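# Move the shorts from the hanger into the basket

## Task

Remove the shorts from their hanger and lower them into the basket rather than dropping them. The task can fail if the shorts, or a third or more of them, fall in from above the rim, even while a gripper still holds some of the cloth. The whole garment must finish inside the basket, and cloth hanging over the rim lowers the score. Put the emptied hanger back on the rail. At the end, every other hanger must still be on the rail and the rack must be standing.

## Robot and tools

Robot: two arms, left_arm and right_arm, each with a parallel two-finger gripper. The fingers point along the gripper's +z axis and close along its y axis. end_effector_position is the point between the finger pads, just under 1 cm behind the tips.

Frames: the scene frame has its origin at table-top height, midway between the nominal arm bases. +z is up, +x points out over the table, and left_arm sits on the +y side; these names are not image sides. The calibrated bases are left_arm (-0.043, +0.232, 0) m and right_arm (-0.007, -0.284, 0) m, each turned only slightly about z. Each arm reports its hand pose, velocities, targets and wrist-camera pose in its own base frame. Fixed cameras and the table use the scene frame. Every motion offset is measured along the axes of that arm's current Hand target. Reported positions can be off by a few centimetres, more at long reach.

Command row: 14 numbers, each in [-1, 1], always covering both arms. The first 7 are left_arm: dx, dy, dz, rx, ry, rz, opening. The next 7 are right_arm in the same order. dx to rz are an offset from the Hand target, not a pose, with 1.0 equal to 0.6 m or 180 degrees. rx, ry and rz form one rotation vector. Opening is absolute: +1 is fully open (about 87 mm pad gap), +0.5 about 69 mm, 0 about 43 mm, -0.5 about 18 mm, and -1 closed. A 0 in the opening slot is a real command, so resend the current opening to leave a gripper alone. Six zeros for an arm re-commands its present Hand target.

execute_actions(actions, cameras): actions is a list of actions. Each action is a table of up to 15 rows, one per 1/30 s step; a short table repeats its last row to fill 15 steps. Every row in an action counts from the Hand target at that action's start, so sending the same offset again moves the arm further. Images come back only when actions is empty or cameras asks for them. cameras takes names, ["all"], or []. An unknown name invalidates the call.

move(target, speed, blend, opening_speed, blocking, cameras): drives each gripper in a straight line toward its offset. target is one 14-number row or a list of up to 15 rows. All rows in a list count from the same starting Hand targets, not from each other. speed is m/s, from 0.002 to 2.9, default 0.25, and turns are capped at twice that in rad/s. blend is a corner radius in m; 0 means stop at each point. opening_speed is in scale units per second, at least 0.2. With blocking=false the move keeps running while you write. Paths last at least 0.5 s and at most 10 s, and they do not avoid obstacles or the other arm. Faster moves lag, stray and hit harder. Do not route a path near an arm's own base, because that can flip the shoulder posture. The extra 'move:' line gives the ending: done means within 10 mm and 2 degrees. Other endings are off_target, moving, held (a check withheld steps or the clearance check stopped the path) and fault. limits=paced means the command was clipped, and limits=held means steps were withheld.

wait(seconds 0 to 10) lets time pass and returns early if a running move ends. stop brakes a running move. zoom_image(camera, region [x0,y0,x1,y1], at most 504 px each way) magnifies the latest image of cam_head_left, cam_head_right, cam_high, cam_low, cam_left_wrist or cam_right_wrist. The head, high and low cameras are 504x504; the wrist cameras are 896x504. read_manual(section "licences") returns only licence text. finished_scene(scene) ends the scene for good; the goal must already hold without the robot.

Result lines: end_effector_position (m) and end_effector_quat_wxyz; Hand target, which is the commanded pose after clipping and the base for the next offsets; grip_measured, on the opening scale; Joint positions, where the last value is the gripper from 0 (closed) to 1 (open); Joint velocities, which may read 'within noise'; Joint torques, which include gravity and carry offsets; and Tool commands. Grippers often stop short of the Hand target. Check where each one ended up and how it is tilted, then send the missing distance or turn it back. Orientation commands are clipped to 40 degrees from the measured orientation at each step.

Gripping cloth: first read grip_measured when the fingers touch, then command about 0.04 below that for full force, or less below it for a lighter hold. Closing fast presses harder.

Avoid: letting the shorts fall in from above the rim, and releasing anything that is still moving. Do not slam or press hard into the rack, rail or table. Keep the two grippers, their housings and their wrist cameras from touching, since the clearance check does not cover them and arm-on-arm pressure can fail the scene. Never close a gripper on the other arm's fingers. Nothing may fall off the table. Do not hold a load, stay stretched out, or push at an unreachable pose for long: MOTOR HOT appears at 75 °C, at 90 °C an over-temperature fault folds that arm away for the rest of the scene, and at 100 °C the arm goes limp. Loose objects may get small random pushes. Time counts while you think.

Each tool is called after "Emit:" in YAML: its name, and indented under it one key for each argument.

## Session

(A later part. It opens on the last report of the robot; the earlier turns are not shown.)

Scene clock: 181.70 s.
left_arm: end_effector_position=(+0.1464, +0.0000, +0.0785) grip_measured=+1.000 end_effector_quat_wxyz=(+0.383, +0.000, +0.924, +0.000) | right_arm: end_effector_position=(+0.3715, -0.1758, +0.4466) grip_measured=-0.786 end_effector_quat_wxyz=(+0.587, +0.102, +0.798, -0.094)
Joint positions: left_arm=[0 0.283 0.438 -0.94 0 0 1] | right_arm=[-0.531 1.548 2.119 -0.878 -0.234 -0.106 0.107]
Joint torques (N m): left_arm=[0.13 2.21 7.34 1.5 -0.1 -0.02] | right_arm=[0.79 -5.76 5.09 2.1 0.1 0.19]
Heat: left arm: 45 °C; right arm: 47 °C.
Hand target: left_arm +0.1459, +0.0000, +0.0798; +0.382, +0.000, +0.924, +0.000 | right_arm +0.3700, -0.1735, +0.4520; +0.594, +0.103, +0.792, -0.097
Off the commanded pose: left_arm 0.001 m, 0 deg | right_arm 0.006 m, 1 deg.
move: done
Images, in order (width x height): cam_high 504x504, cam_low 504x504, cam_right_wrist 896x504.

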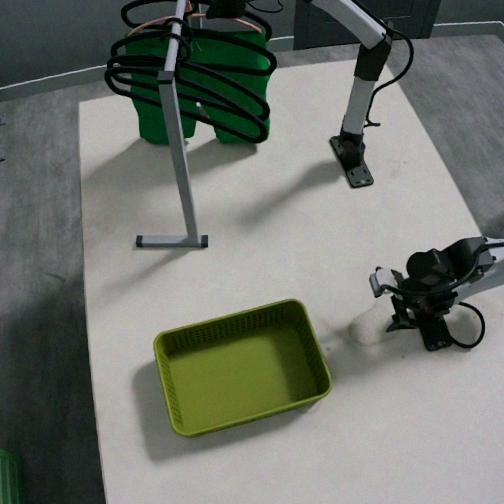

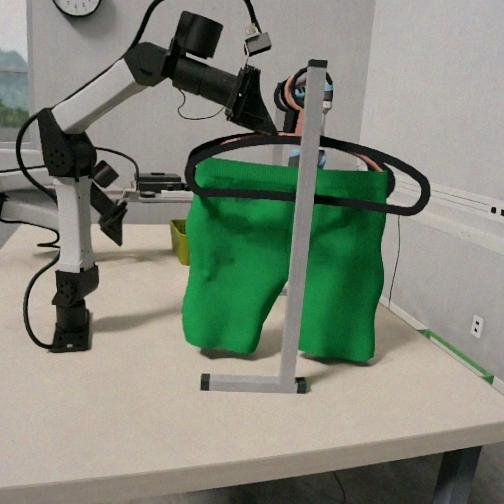

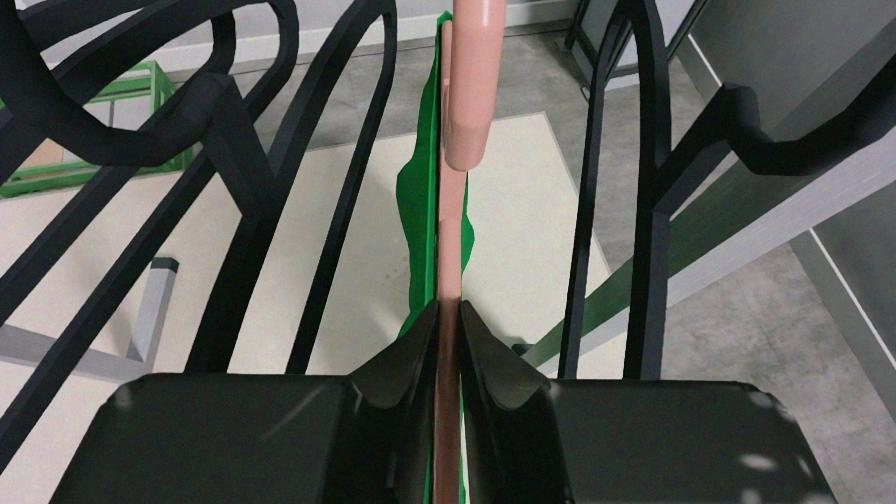

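Emit:
move:
  target: [0,0,0,0,0,0,1,-0.1,0,-0.028,0,-0.045,0,-1]
  speed: 0.12
  cameras: ["cam_right_wrist","cam_high","cam_low"]

Emit:
zoom_image:
  camera: "cam_low"
  region: [160, 20, 440, 220]

Emit:
zoom_image:
  camera: "cam_high"
  region: [70, 0, 290, 160]

Scene clock: 194.20 s.
left_arm: end_effector_position=(+0.1464, +0.0000, +0.0785) grip_measured=+1.000 end_effector_quat_wxyz=(+0.383, +0.000, +0.924, +0.000) | right_arm: end_effector_position=(+0.3671, -0.1719, +0.4865) grip_measured=-0.786 end_effector_quat_wxyz=(+0.613, +0.106, +0.777, -0.096)
Joint positions: left_arm=[0 0.283 0.438 -0.94 0 0 1] | right_arm=[-0.531 1.613 2.338 -0.962 -0.234 -0.076 0.107]
Joint torques (N m): left_arm=[0.13 2.22 7.32 1.5 -0.1 -0.02] | right_arm=[0.25 -4.41 8.36 2.54 -0.09 0.21]
Heat: left arm: 45 °C; right arm: 49 °C.
Hand target: left_arm +0.1459, +0.0000, +0.0798; +0.382, +0.000, +0.924, +0.000 | right_arm +0.3708, -0.1718, +0.5143; +0.649, +0.096, +0.748, -0.104
Off the commanded pose: left_arm 0.001 m, 0 deg | right_arm 0.028 m, 5 deg.
move: off_target (right_arm)
Images, in order (width x height): cam_high 504x504, cam_low 504x504, cam_right_wrist 896x504.

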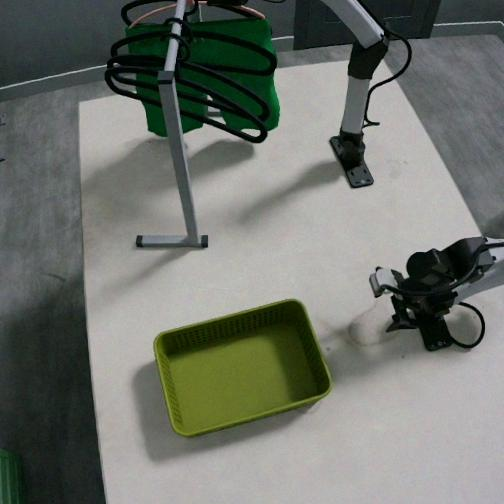

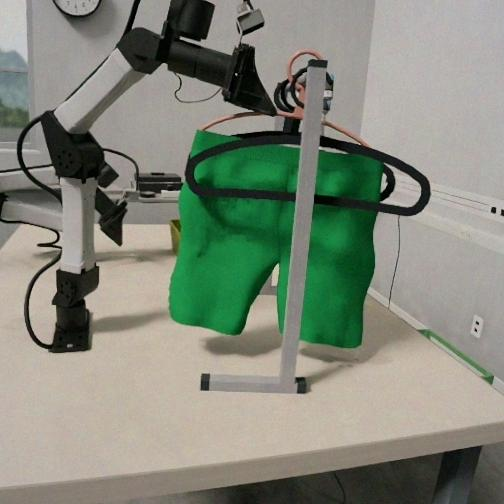

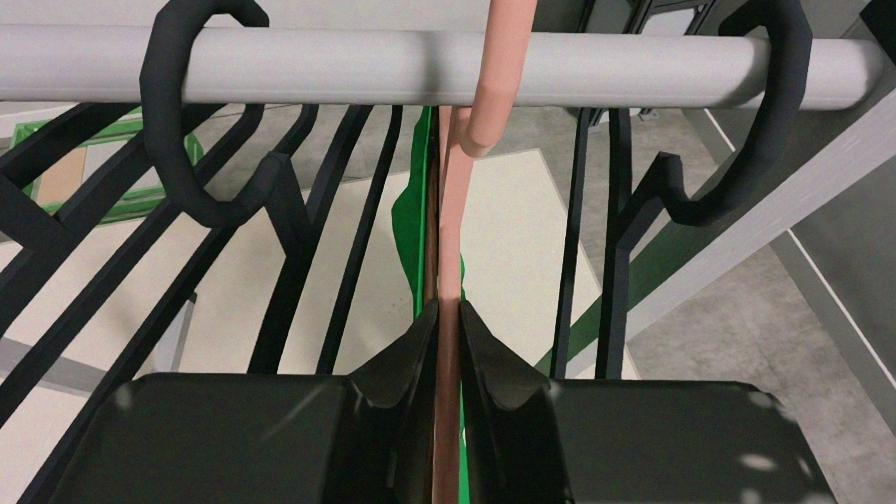

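Scaled by 1.800 from the camera's 504x504 image, which has a finer 720x720 frame.

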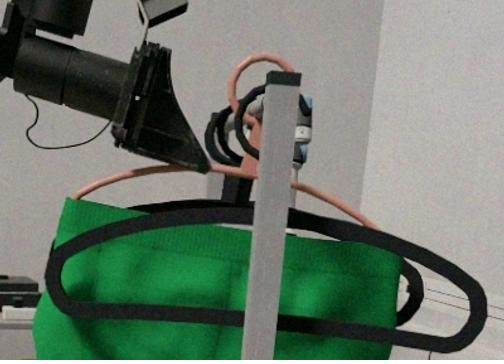

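Scaled by 2.291 from the camera's 504x504 image, which has a finer 720x720 frame.

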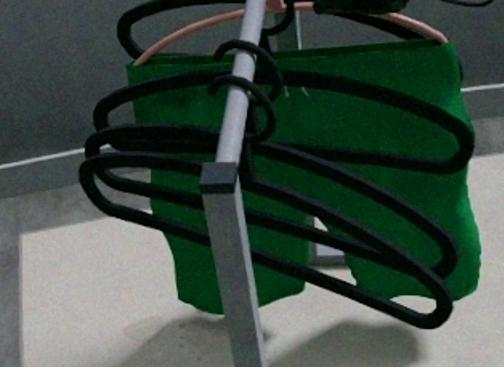

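Emit:
move:
  target: [0,0,0,0,0,0,1,-0.05,0,-0.01,0,-0.06,0,-1]
  speed: 0.12
  cameras: ["cam_right_wrist","cam_high","cam_low"]

Emit:
zoom_image:
  camera: "cam_low"
  region: [160, 20, 440, 220]

Emit:
zoom_image:
  camera: "cam_high"
  region: [70, 0, 290, 160]

Scene clock: 201.37 s.
left_arm: end_effector_position=(+0.1464, +0.0000, +0.0785) grip_measured=+1.000 end_effector_quat_wxyz=(+0.383, +0.000, +0.924, +0.000) | right_arm: end_effector_position=(+0.3703, -0.1715, +0.4872) grip_measured=-0.786 end_effector_quat_wxyz=(+0.645, +0.110, +0.750, -0.091)
Joint positions: left_arm=[0 0.283 0.438 -0.94 0 0 1] | right_arm=[-0.536 1.51 2.118 -0.763 -0.248 -0.033 0.107]
Joint torques (N m): left_arm=[0.13 2.22 7.31 1.5 -0.1 -0.02] | right_arm=[-0.4 -7.43 6.78 3.33 -0.15 0.2]
Heat: left arm: 45 °C; right arm: 51 °C.
Hand target: left_arm +0.1459, +0.0000, +0.0798; +0.382, +0.000, +0.924, +0.000 | right_arm +0.3694, -0.1703, +0.5448; +0.716, +0.086, +0.683, -0.113
Off the commanded pose: left_arm 0.001 m, 0 deg | right_arm 0.058 m, 12 deg.
move: off_target (right_arm)
Images, in order (width x height): cam_high 504x504, cam_low 504x504, cam_right_wrist 896x504.

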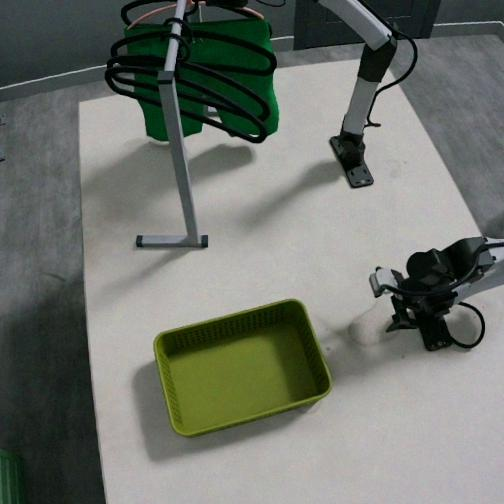

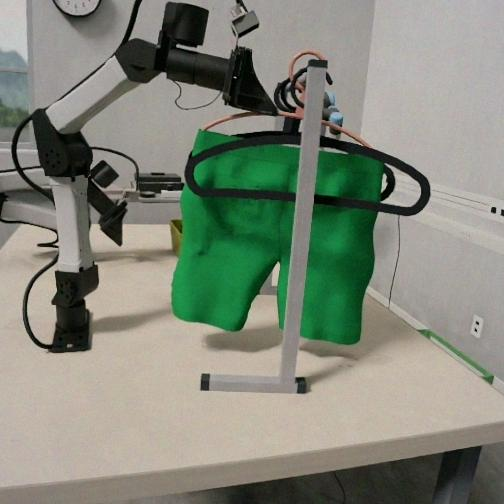

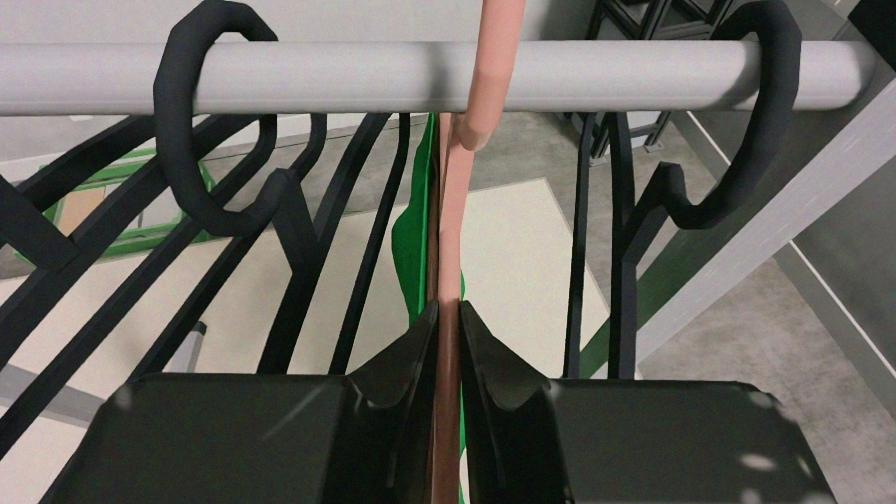

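Scaled by 1.800 from the camera's 504x504 image, which has a finer 720x720 frame.

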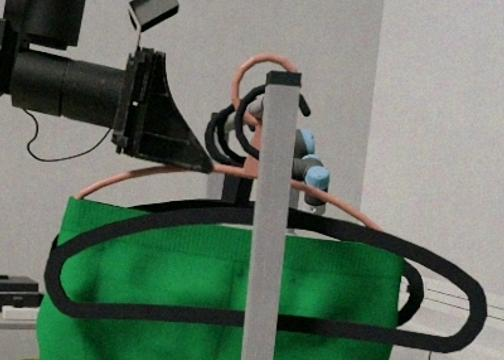

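Scaled by 2.291 from the camera's 504x504 image, which has a finer 720x720 frame.

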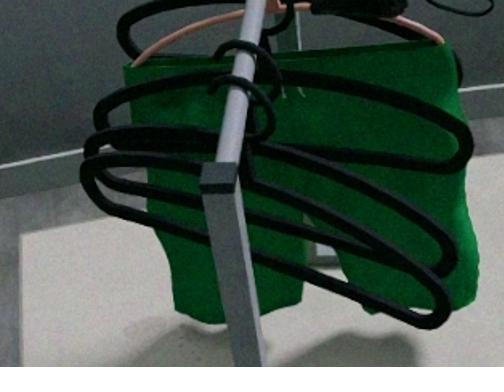

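Emit:
move:
  target:
    - [0,0,0,0,0,0,1,0.072,0,0,0,0.03,0,-1]
    - [0,0,0,0,0,0,1,0.072,0,-0.083,0,0.02,0,-1]
  speed: 0.1
  blend: [0.01,0]
  cameras: ["cam_right_wrist","cam_high","cam_low"]

Emit:
zoom_image:
  camera: "cam_low"
  region: [160, 20, 440, 220]

Emit:
zoom_image:
  camera: "cam_high"
  region: [70, 0, 290, 160]

Scene clock: 216.33 s.
left_arm: end_effector_position=(+0.1464, +0.0000, +0.0785) grip_measured=+1.000 end_effector_quat_wxyz=(+0.383, +0.000, +0.924, +0.000) | right_arm: end_effector_position=(+0.3342, -0.1639, +0.4709) grip_measured=-0.786 end_effector_quat_wxyz=(+0.663, +0.105, +0.735, -0.097)
Joint positions: left_arm=[0 0.283 0.438 -0.94 0 0 1] | right_arm=[-0.594 1.291 1.795 -0.611 -0.306 -0.037 0.107]
Joint torques (N m): left_arm=[0.14 2.22 7.32 1.51 -0.1 -0.03] | right_arm=[-0.87 -6.06 6.78 2.38 -0.15 0.11]
Heat: left arm: 46 °C; right arm: 59 °C.
Hand target: left_arm +0.1459, +0.0000, +0.0798; +0.382, +0.000, +0.924, +0.000 | right_arm +0.3233, -0.1584, +0.4992; +0.694, +0.090, +0.706, -0.110
Off the commanded pose: left_arm 0.001 m, 0 deg | right_arm 0.031 m, 5 deg.
move: off_target (right_arm)
Images, in order (width x height): cam_high 504x504, cam_low 504x504, cam_right_wrist 896x504.

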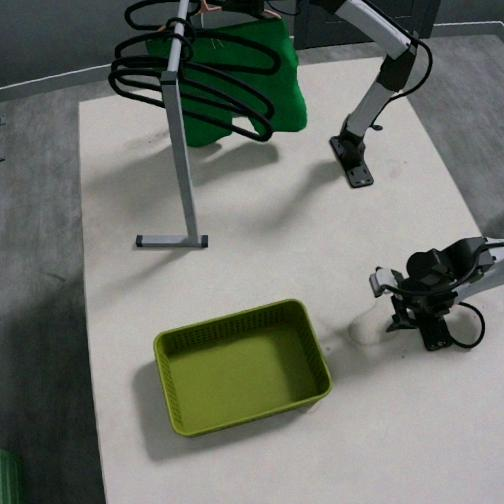

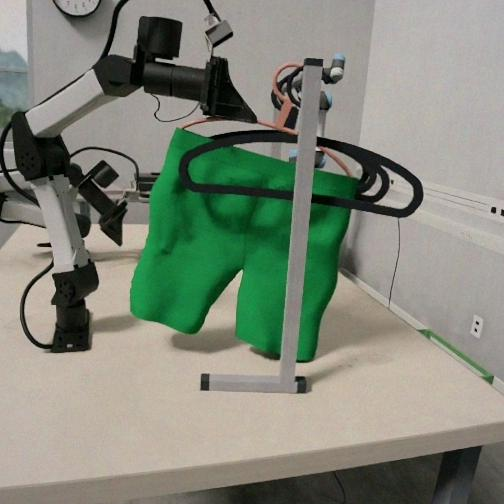

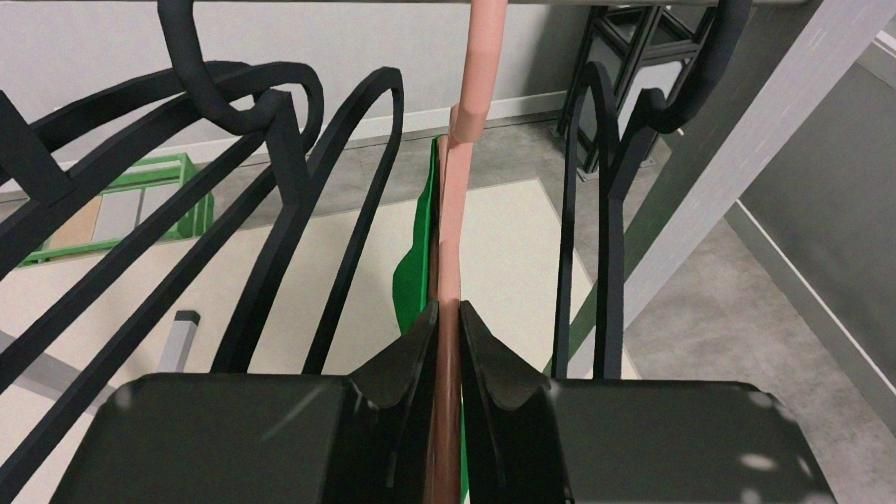

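Scaled by 1.800 from the camera's 504x504 image, which has a finer 720x720 frame.

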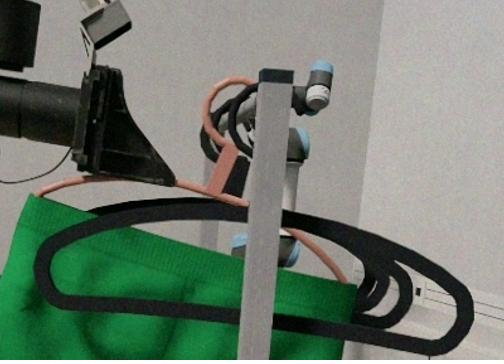

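Scaled by 2.291 from the camera's 504x504 image, which has a finer 720x720 frame.

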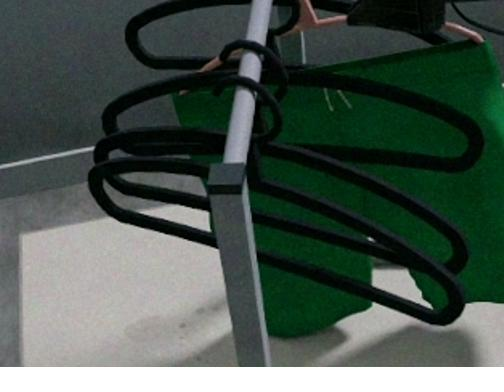

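Emit:
move:
  target:
    - [0,0,0,0,0,0,1,-0.03,0,0,0,-0.1,0,-1]
    - [0,0,0,0,0,0,1,-0.035,0,-0.09,0,-0.1,0,-1]
  speed: 0.1
  blend: [0.01,0]
  cameras: ["cam_right_wrist","cam_high","cam_low"]

Emit:
zoom_image:
  camera: "cam_low"
  region: [160, 20, 440, 220]

Emit:
zoom_image:
  camera: "cam_high"
  region: [70, 0, 290, 160]

Scene clock: 231.57 s.
left_arm: end_effector_position=(+0.1464, +0.0000, +0.0785) grip_measured=+1.000 end_effector_quat_wxyz=(+0.383, +0.000, +0.924, +0.000) | right_arm: end_effector_position=(+0.2762, -0.1455, +0.5012) grip_measured=-0.786 end_effector_quat_wxyz=(+0.777, +0.085, +0.614, -0.112)
Joint positions: left_arm=[0 0.283 0.438 -0.94 0 0 1] | right_arm=[-0.747 0.957 1.368 -0.15 -0.453 0.109 0.107]
Joint torques (N m): left_arm=[0.13 2.22 7.31 1.5 -0.11 -0.03] | right_arm=[-0.42 -1.07 6.83 2.29 0.07 0.18]
Heat: left arm: 46 °C; right arm: 57 °C.
Hand target: left_arm +0.1459, +0.0000, +0.0798; +0.382, +0.000, +0.924, +0.000 | right_arm +0.2720, -0.1429, +0.5207; +0.796, +0.071, +0.588, -0.123
Off the commanded pose: left_arm 0.001 m, 0 deg | right_arm 0.020 m, 4 deg.
move: off_target (right_arm)
Images, in order (width x height): cam_high 504x504, cam_low 504x504, cam_right_wrist 896x504.

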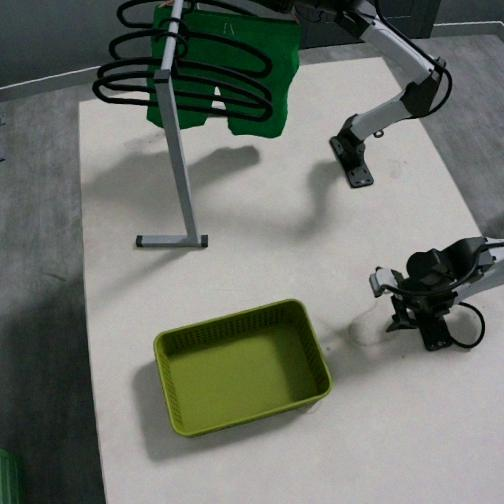

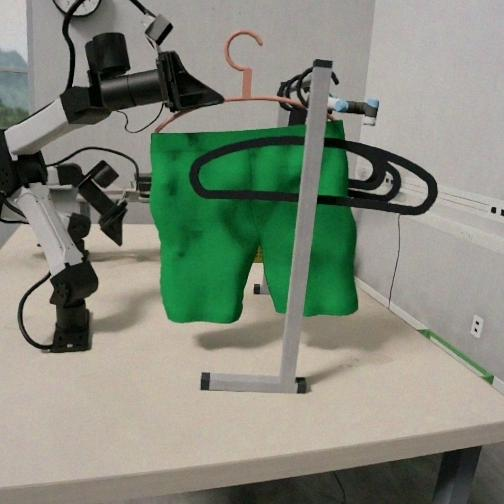

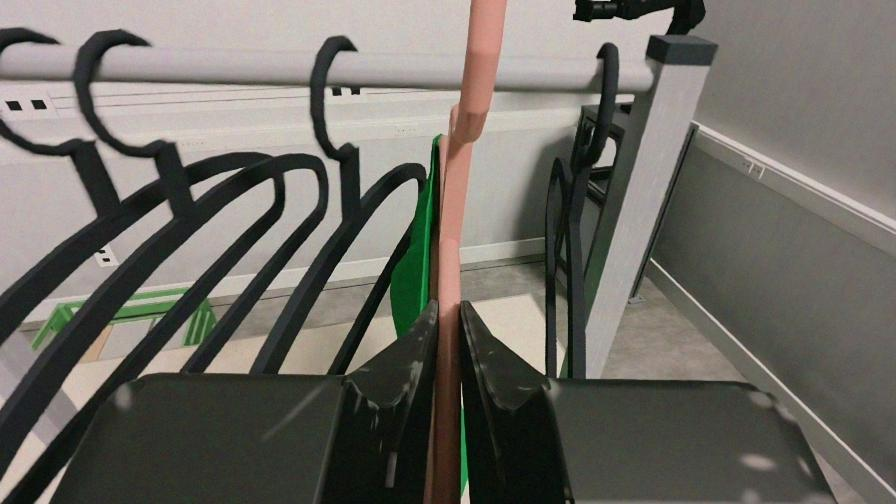

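Scaled by 1.800 from the camera's 504x504 image, which has a finer 720x720 frame.

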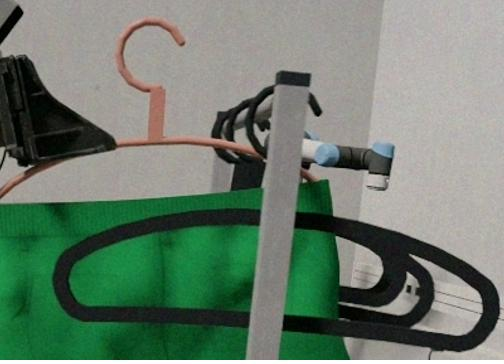

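Scaled by 2.291 from the camera's 504x504 image, which has a finer 720x720 frame.

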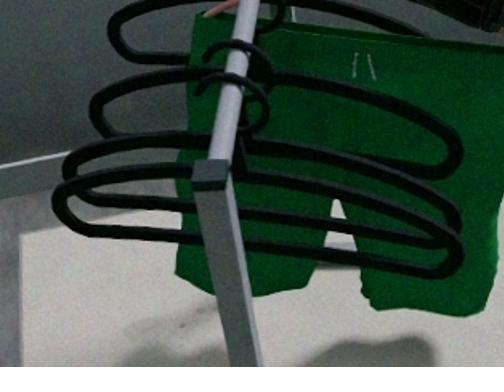

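Emit:
move:
  target:
    - [0,0,0,0,0,0,1,0.07,0.043,-0.223,0.064,-0.0026,-0.01,-1]
    - [0,0,0,0,0,0,1,0.21,0.0475,-0.267,0.064,-0.0026,-0.01,-1]
  speed: 0.15
  blend: [0.03,0]
  cameras: ["cam_right_wrist","cam_high","cam_low","cam_head_right"]

Scene clock: 286.40 s.
left_arm: end_effector_position=(+0.1464, +0.0000, +0.0785) grip_measured=+1.000 end_effector_quat_wxyz=(+0.383, +0.000, +0.924, +0.000) | right_arm: end_effector_position=(+0.1719, -0.0891, +0.3283) grip_measured=-0.786 end_effector_quat_wxyz=(+0.761, +0.153, +0.606, -0.173)
Joint positions: left_arm=[0 0.283 0.438 -0.94 0 0 1] | right_arm=[-0.657 0.106 0.619 -0.289 -0.182 0.066 0.107]
Joint torques (N m): left_arm=[0.13 2.22 7.31 1.5 -0.1 -0.02] | right_arm=[0.81 2.14 6.46 2.45 0.21 0.03]
Heat: left arm: 46 °C; right arm: 54 °C.
Hand target: left_arm +0.1459, +0.0000, +0.0798; +0.382, +0.000, +0.924, +0.000 | right_arm +0.1676, -0.0881, +0.3520; +0.785, +0.141, +0.571, -0.194
Off the commanded pose: left_arm 0.001 m, 0 deg | right_arm 0.024 m, 6 deg.
move: off_target (right_arm)
Images, in order (width x height): cam_head_right 504x504, cam_high 504x504, cam_low 504x504, cam_right_wrist 896x504.

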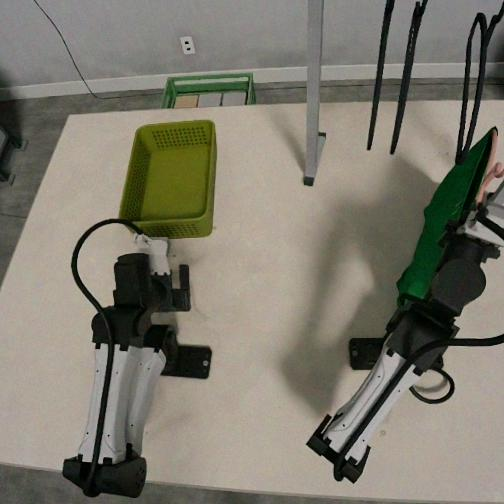

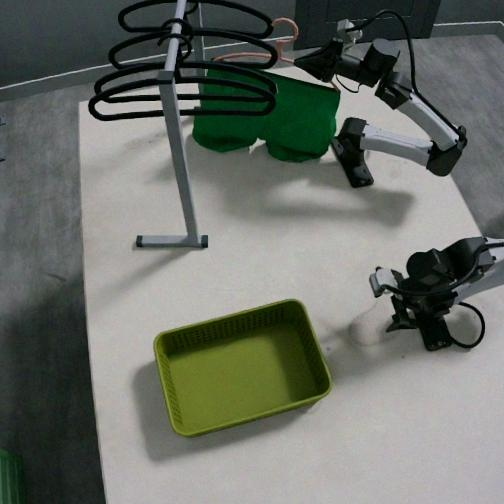

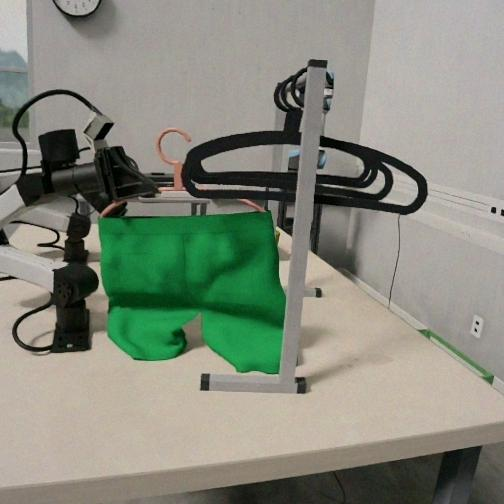

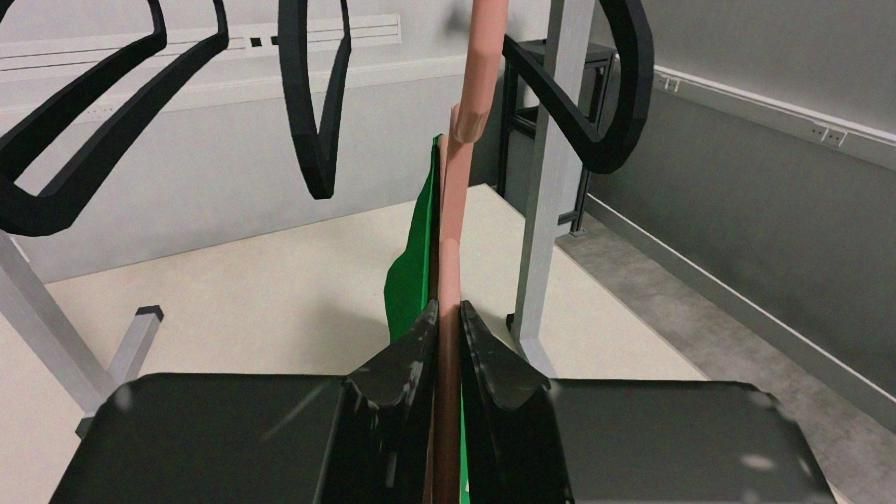

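Emit:
move:
  target:
    - [-0.25,0,-0.03,0.15,-0.06,0.06,0.3,-0.058,0.281,-0.126,-0.305,0,0.099,-1]
    - [-0.4,-0.03,-0.045,0.3,-0.13,0.12,0.3,-0.053,0.326,-0.001,-0.464,0,0.15,-1]
    - [-0.528,-0.061,-0.062,0.466,-0.197,0.1935,0.3,-0.0535,0.349,0.105,-0.612,0,0.198,-1]
  speed: 0.25
  blend: [0.03,0.03,0]
  cameras: ["all"]

Scene clock: 335.73 s.
left_arm: end_effector_position=(+0.3412, -0.0358, +0.3245) grip_measured=+0.300 end_effector_quat_wxyz=(+0.581, +0.388, +0.608, -0.376) | right_arm: end_effector_position=(+0.3073, +0.0723, +0.3883) grip_measured=-0.786 end_effector_quat_wxyz=(+0.596, -0.341, +0.581, +0.436)
Joint positions: left_arm=[0.426 1.681 1.728 -1.555 1.529 1.501 0.65] | right_arm=[-0.37 1.416 1.06 1.54 -1.472 1.283 0.107]
Joint torques (N m): left_arm=[-0.4 -5.5 8.17 0.2 0.54 0.11] | right_arm=[0.83 -3.34 8.96 0.47 1.02 0.22]
Heat: left arm: 47 °C; right arm: 59 °C.
Hand target: left_arm +0.3438, -0.0366, +0.3298; +0.505, +0.495, +0.505, -0.495 | right_arm +0.3093, +0.0739, +0.4021; +0.582, -0.409, +0.423, +0.562
Off the commanded pose: left_arm 0.006 m, 24 deg | right_arm 0.014 m, 25 deg.
joint sent to its limit (left arm) — joint 4 (wrist pitch), lower limit. The joint targets are off in orientation, not in position.
joint sent to its limit (right arm) — joint 4 (wrist pitch), upper limit. The joint targets are off in orientation, not in position.
move: off_target (left_arm, right_arm)

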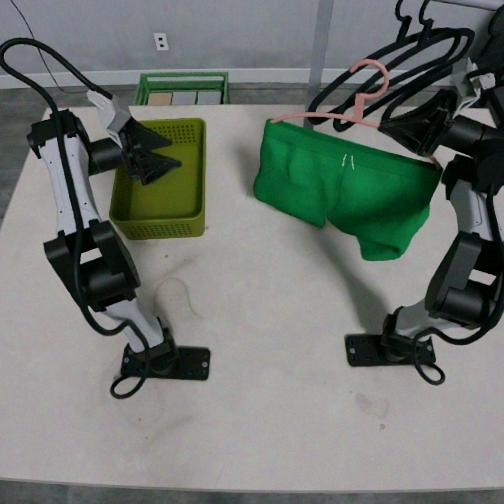

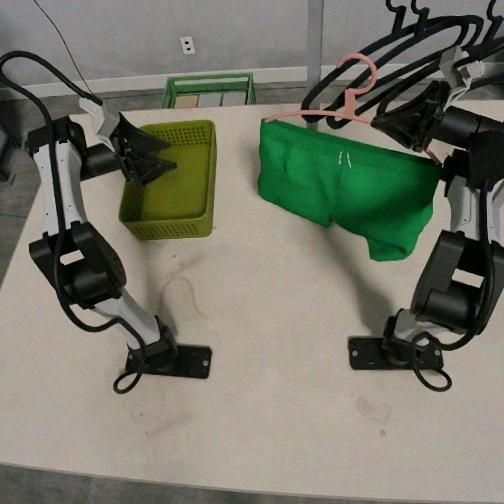

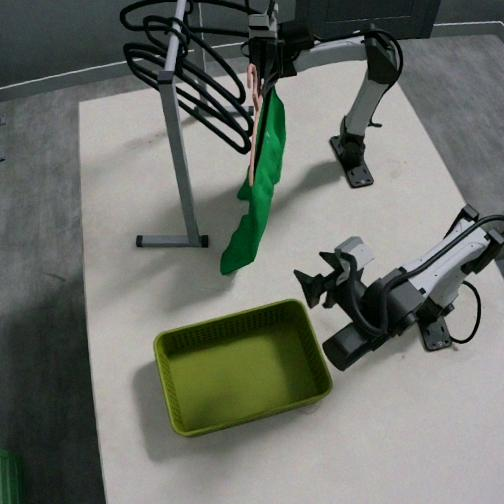

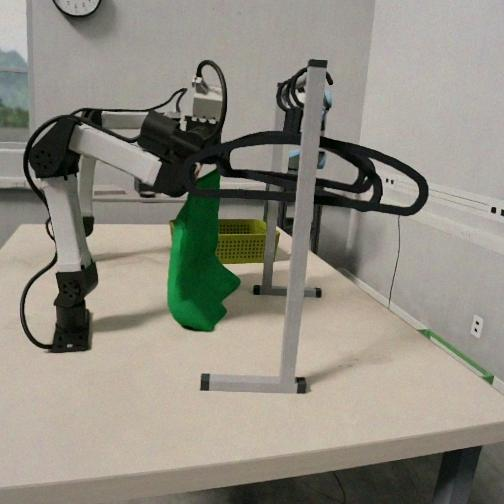

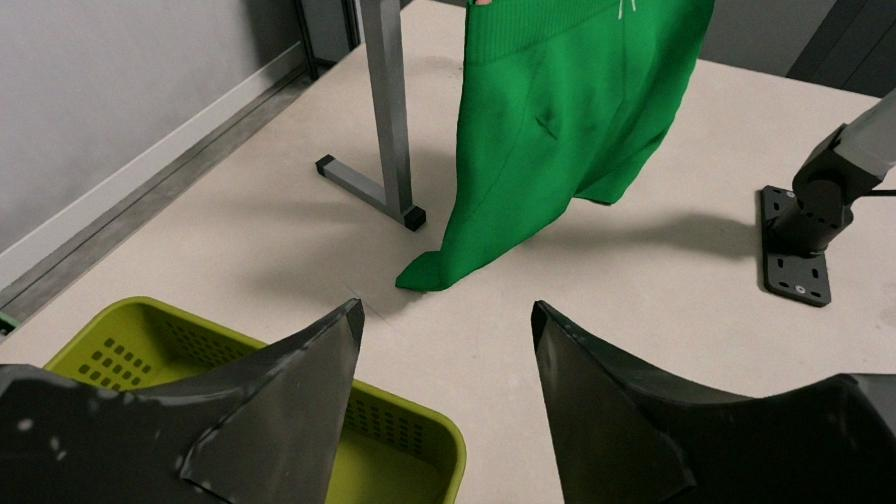

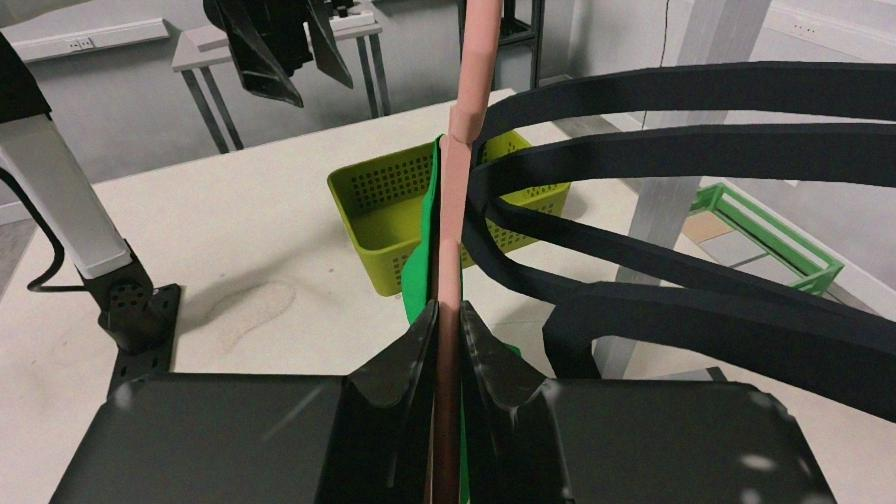

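Emit:
move:
  target: [0.097,0.082,0.142,-0.05,0,0,0.1,0,0,0,0,0,0,-1]
  speed: 0.2
  cameras: ["cam_left_wrist","cam_high","cam_head_left"]

Scene clock: 366.37 s.
left_arm: end_effector_position=(+0.3903, -0.1207, +0.2649) grip_measured=+0.100 end_effector_quat_wxyz=(+0.527, +0.461, +0.542, -0.464) | right_arm: end_effector_position=(+0.3071, +0.0723, +0.3879) grip_measured=-0.786 end_effector_quat_wxyz=(+0.595, -0.342, +0.582, +0.436)
Joint positions: left_arm=[0.143 1.933 1.781 -1.351 1.558 1.486 0.55] | right_arm=[-0.37 1.416 1.06 1.54 -1.475 1.283 0.107]
Joint torques (N m): left_arm=[0.23 -8.51 8.31 0.45 0.53 -0.13] | right_arm=[0.83 -3.37 8.96 0.45 1.04 0.22]
Heat: left arm: 48 °C; right arm: 51 °C.
Hand target: left_arm +0.3947, -0.1208, +0.2716; +0.542, +0.454, +0.542, -0.454 | right_arm +0.3093, +0.0739, +0.4021; +0.582, -0.409, +0.423, +0.562
Off the commanded pose: left_arm 0.008 m, 2 deg | right_arm 0.014 m, 25 deg.
joint sent to its limit (left arm) — joint 5 (wrist yaw), upper limit. The joint targets still meet the commanded pose.
joint sent to its limit (right arm) — joint 4 (wrist pitch), upper limit. The joint targets are off in orientation, not in position.
move: off_target (right_arm)
Images, in order (width x height): cam_head_left 504x504, cam_high 504x504, cam_left_wrist 896x504.

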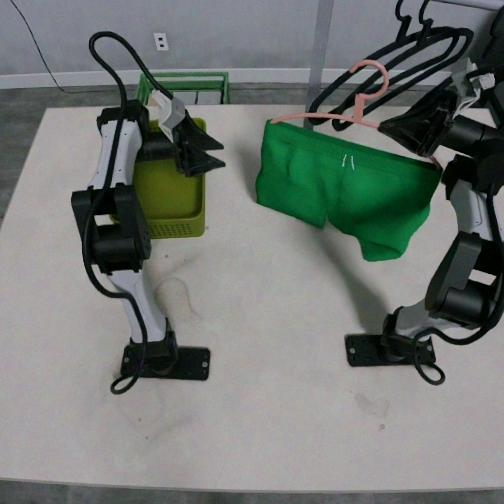

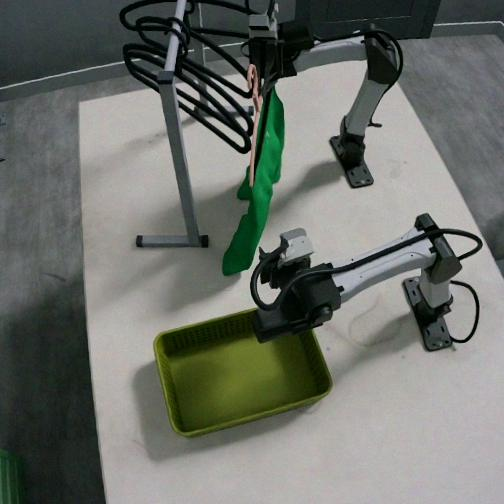

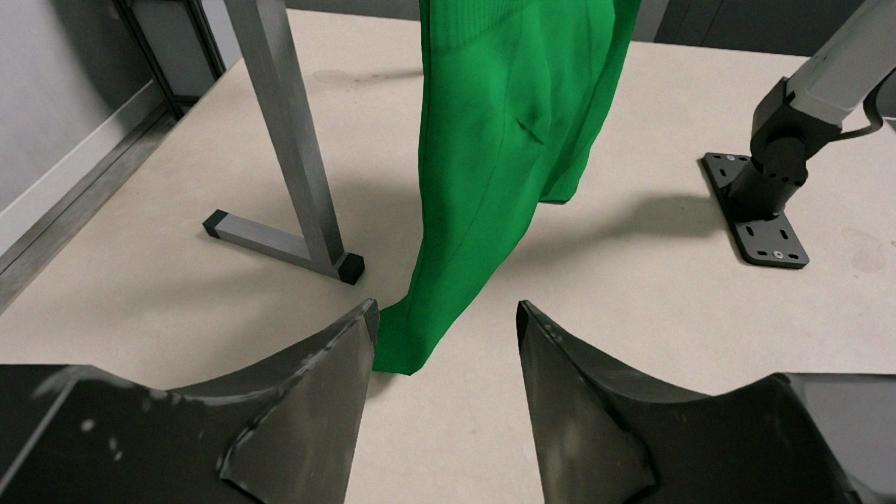

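Emit:
move:
  target:
    - [-0.084,0.01,0,0,0,0,0.15,0,0,0,0,0,0,-1]
    - [-0.084,0.01,0.156,0,0,0,0.15,0,0,0,0,0,0,-1]
    - [-0.084,0.01,0.156,0,0,0,-0.9,0,0,0,0,0,0,-1]
  speed: 0.15
  blend: [0.02,0,0]
  opening_speed: 1.5
  cameras: ["cam_left_wrist","cam_high","cam_head_left"]

Scene clock: 383.13 s.
left_arm: end_effector_position=(+0.4210, -0.2124, +0.3165) grip_measured=-0.899 end_effector_quat_wxyz=(+0.535, +0.457, +0.542, -0.459) | right_arm: end_effector_position=(+0.3070, +0.0724, +0.3880) grip_measured=-0.786 end_effector_quat_wxyz=(+0.596, -0.343, +0.581, +0.436)
Joint positions: left_arm=[-0.1 1.759 1.472 0.262 1.31 0.016 0.05] | right_arm=[-0.37 1.416 1.06 1.543 -1.475 1.283 0.107]
Joint torques (N m): left_arm=[-0.01 -10.67 5.52 1.49 -0.22 -0.13] | right_arm=[0.8 -3.36 8.92 0.42 1.04 0.22]
Heat: left arm: 47 °C; right arm: 50 °C.
Hand target: left_arm +0.4169, -0.2120, +0.3219; +0.542, +0.454, +0.542, -0.454 | right_arm +0.3093, +0.0739, +0.4020; +0.582, -0.409, +0.423, +0.562
Off the commanded pose: left_arm 0.007 m, 1 deg | right_arm 0.014 m, 24 deg.
joint sent to its limit (right arm) — joint 4 (wrist pitch), upper limit. The joint targets are off in orientation, not in position.
move: off_target (right_arm)
Images, in order (width x height): cam_head_left 504x504, cam_high 504x504, cam_left_wrist 896x504.

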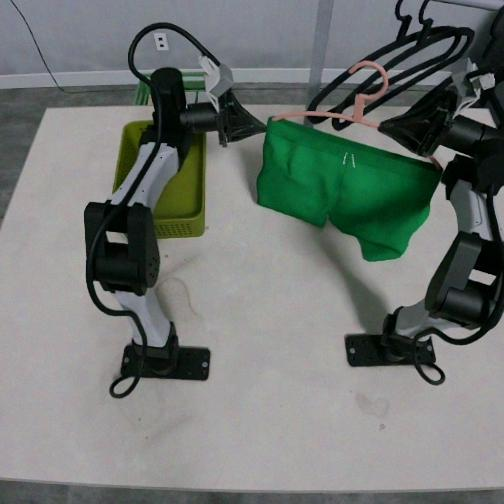

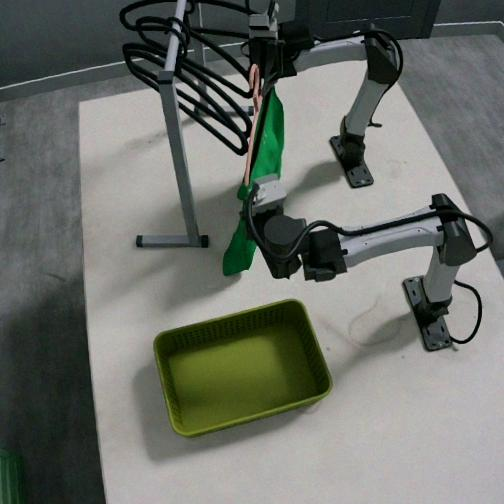

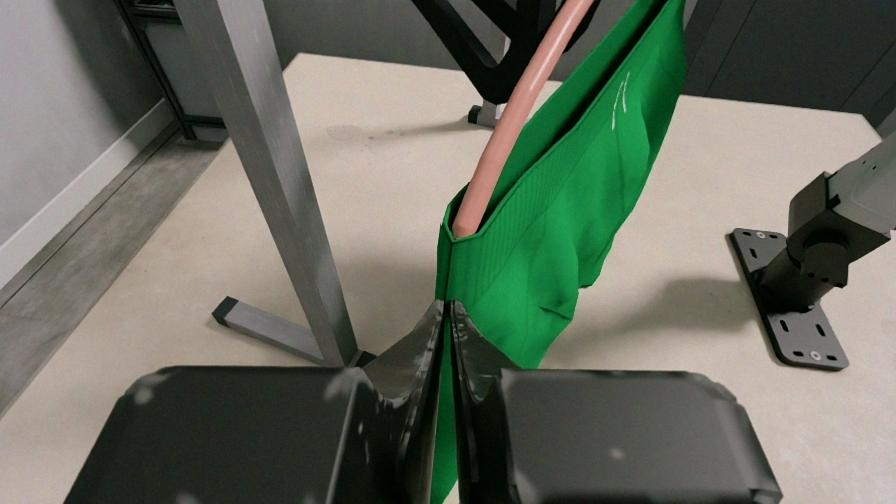

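Emit:
move:
  target:
    - [0,0,0,0,0,0,-1,0,0,0,0,0,0,-1]
    - [0.033,0.043,-0.072,0,0,0,-1,0,0,0,0,0,0,-1]
  speed: 0.1
  cameras: ["cam_left_wrist","cam_high","cam_head_left","cam_low"]

Scene clock: 391.77 s.
left_arm: end_effector_position=(+0.4360, -0.1650, +0.3120) grip_measured=-0.994 end_effector_quat_wxyz=(+0.551, +0.456, +0.540, -0.444) | right_arm: end_effector_position=(+0.3069, +0.0724, +0.3879) grip_measured=-0.786 end_effector_quat_wxyz=(+0.595, -0.343, +0.582, +0.436)
Joint positions: left_arm=[0.018 1.786 1.472 0.321 1.398 0.016 0.003] | right_arm=[-0.37 1.416 1.06 1.543 -1.475 1.284 0.107]
Joint torques (N m): left_arm=[0.28 -7.71 5.63 1.38 0.06 -0.07] | right_arm=[0.79 -3.37 8.92 0.42 1.05 0.21]
Heat: left arm: 46 °C; right arm: 49 °C.
Hand target: left_arm +0.4348, -0.1648, +0.3021; +0.542, +0.454, +0.542, -0.454 | right_arm +0.3093, +0.0739, +0.4021; +0.582, -0.409, +0.423, +0.562
Off the commanded pose: left_arm 0.010 m, 2 deg | right_arm 0.014 m, 25 deg.
joint sent to its limit (right arm) — joint 4 (wrist pitch), upper limit. The joint targets are off in orientation, not in position.
move: off_target (right_arm)
Images, in order (width x height): cam_head_left 504x504, cam_high 504x504, cam_low 504x504, cam_left_wrist 896x504.

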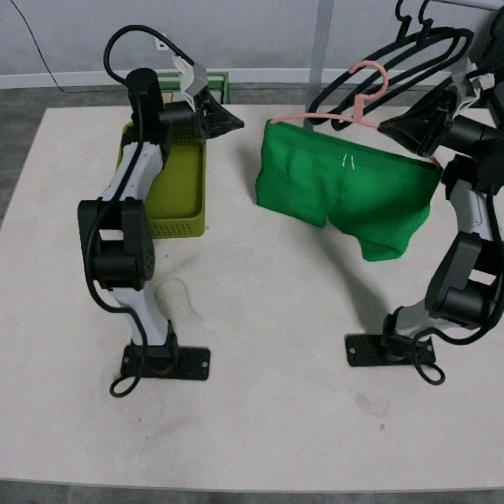

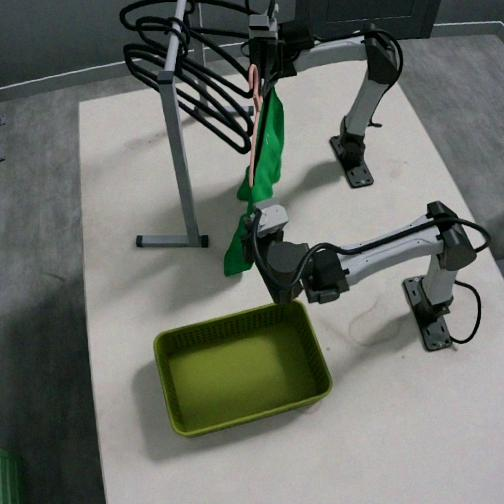

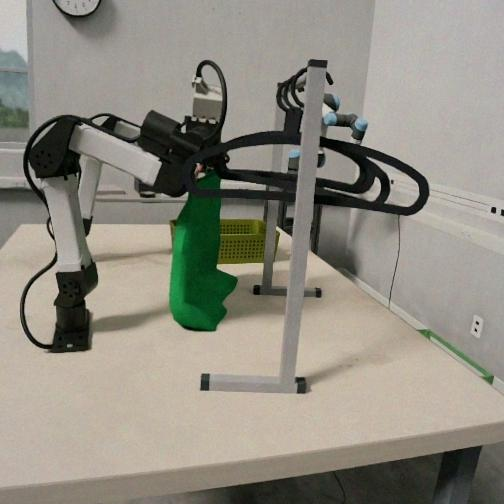

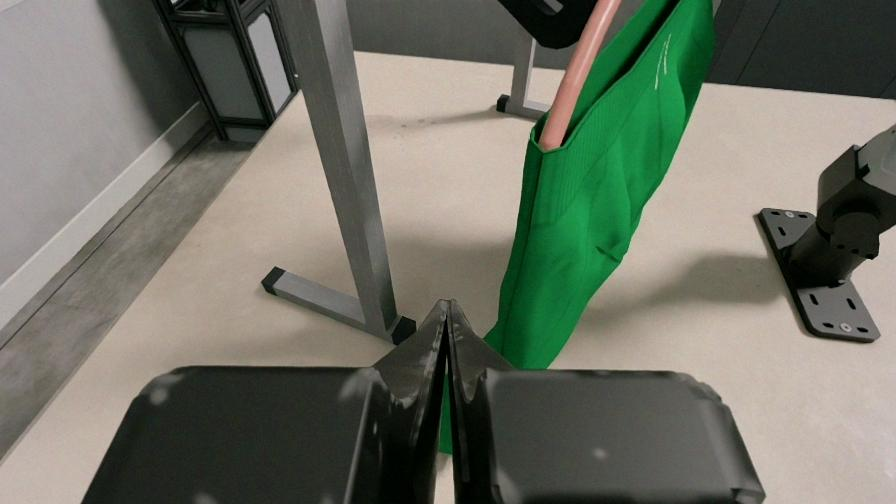

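Emit:
move:
  target:
    - [0,0,0,0,0,0,0.15,0,0,0,0,0,0,-1]
    - [-0.033,-0.053,0.1,0,0,0,0.15,0,0,0,0,0,0,-1]
    - [-0.033,-0.053,0.1,0,0,0,-1,0,0,0,0,0,0,-1]
  speed: 0.15
  opening_speed: 2
  cameras: ["cam_left_wrist"]

Scene clock: 401.47 s.
left_arm: end_effector_position=(+0.4168, -0.2309, +0.3179) grip_measured=-0.707 end_effector_quat_wxyz=(+0.540, +0.461, +0.536, -0.456) | right_arm: end_effector_position=(+0.3069, +0.0724, +0.3878) grip_measured=-0.786 end_effector_quat_wxyz=(+0.595, -0.343, +0.582, +0.436)
Joint positions: left_arm=[-0.147 1.75 1.455 0.295 1.264 0.008 0.147] | right_arm=[-0.37 1.416 1.06 1.543 -1.476 1.284 0.107]
Joint torques (N m): left_arm=[0.17 -10.14 6.45 1.26 -0.23 -0.11] | right_arm=[0.81 -3.38 8.94 0.42 1.06 0.2]
Heat: left arm: 46 °C; right arm: 49 °C.
Hand target: left_arm +0.4141, -0.2295, +0.3219; +0.542, +0.454, +0.542, -0.454 | right_arm +0.3094, +0.0739, +0.4021; +0.582, -0.409, +0.423, +0.562
Off the commanded pose: left_arm 0.005 m, 1 deg | right_arm 0.015 m, 25 deg.
joint sent to its limit (right arm) — joint 4 (wrist pitch), upper limit. The joint targets are off in orientation, not in position.
move: off_target (right_arm)
Images, in order (width x height): cam_left_wrist 896x504.

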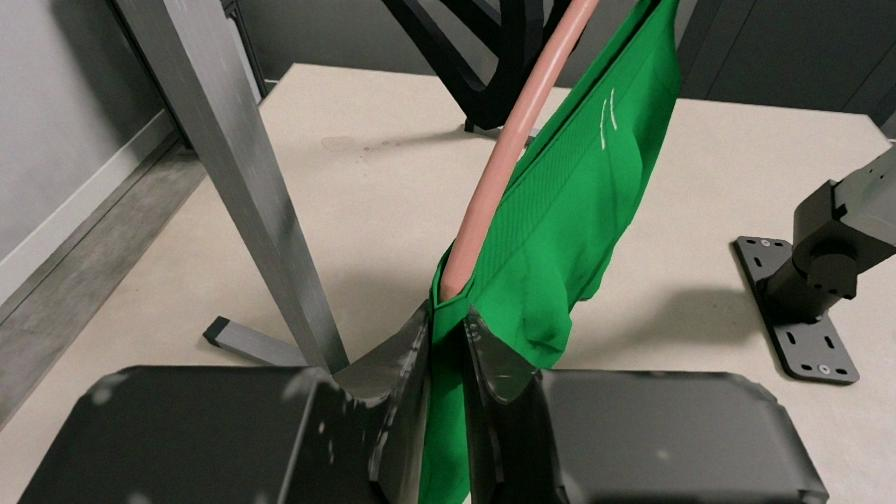

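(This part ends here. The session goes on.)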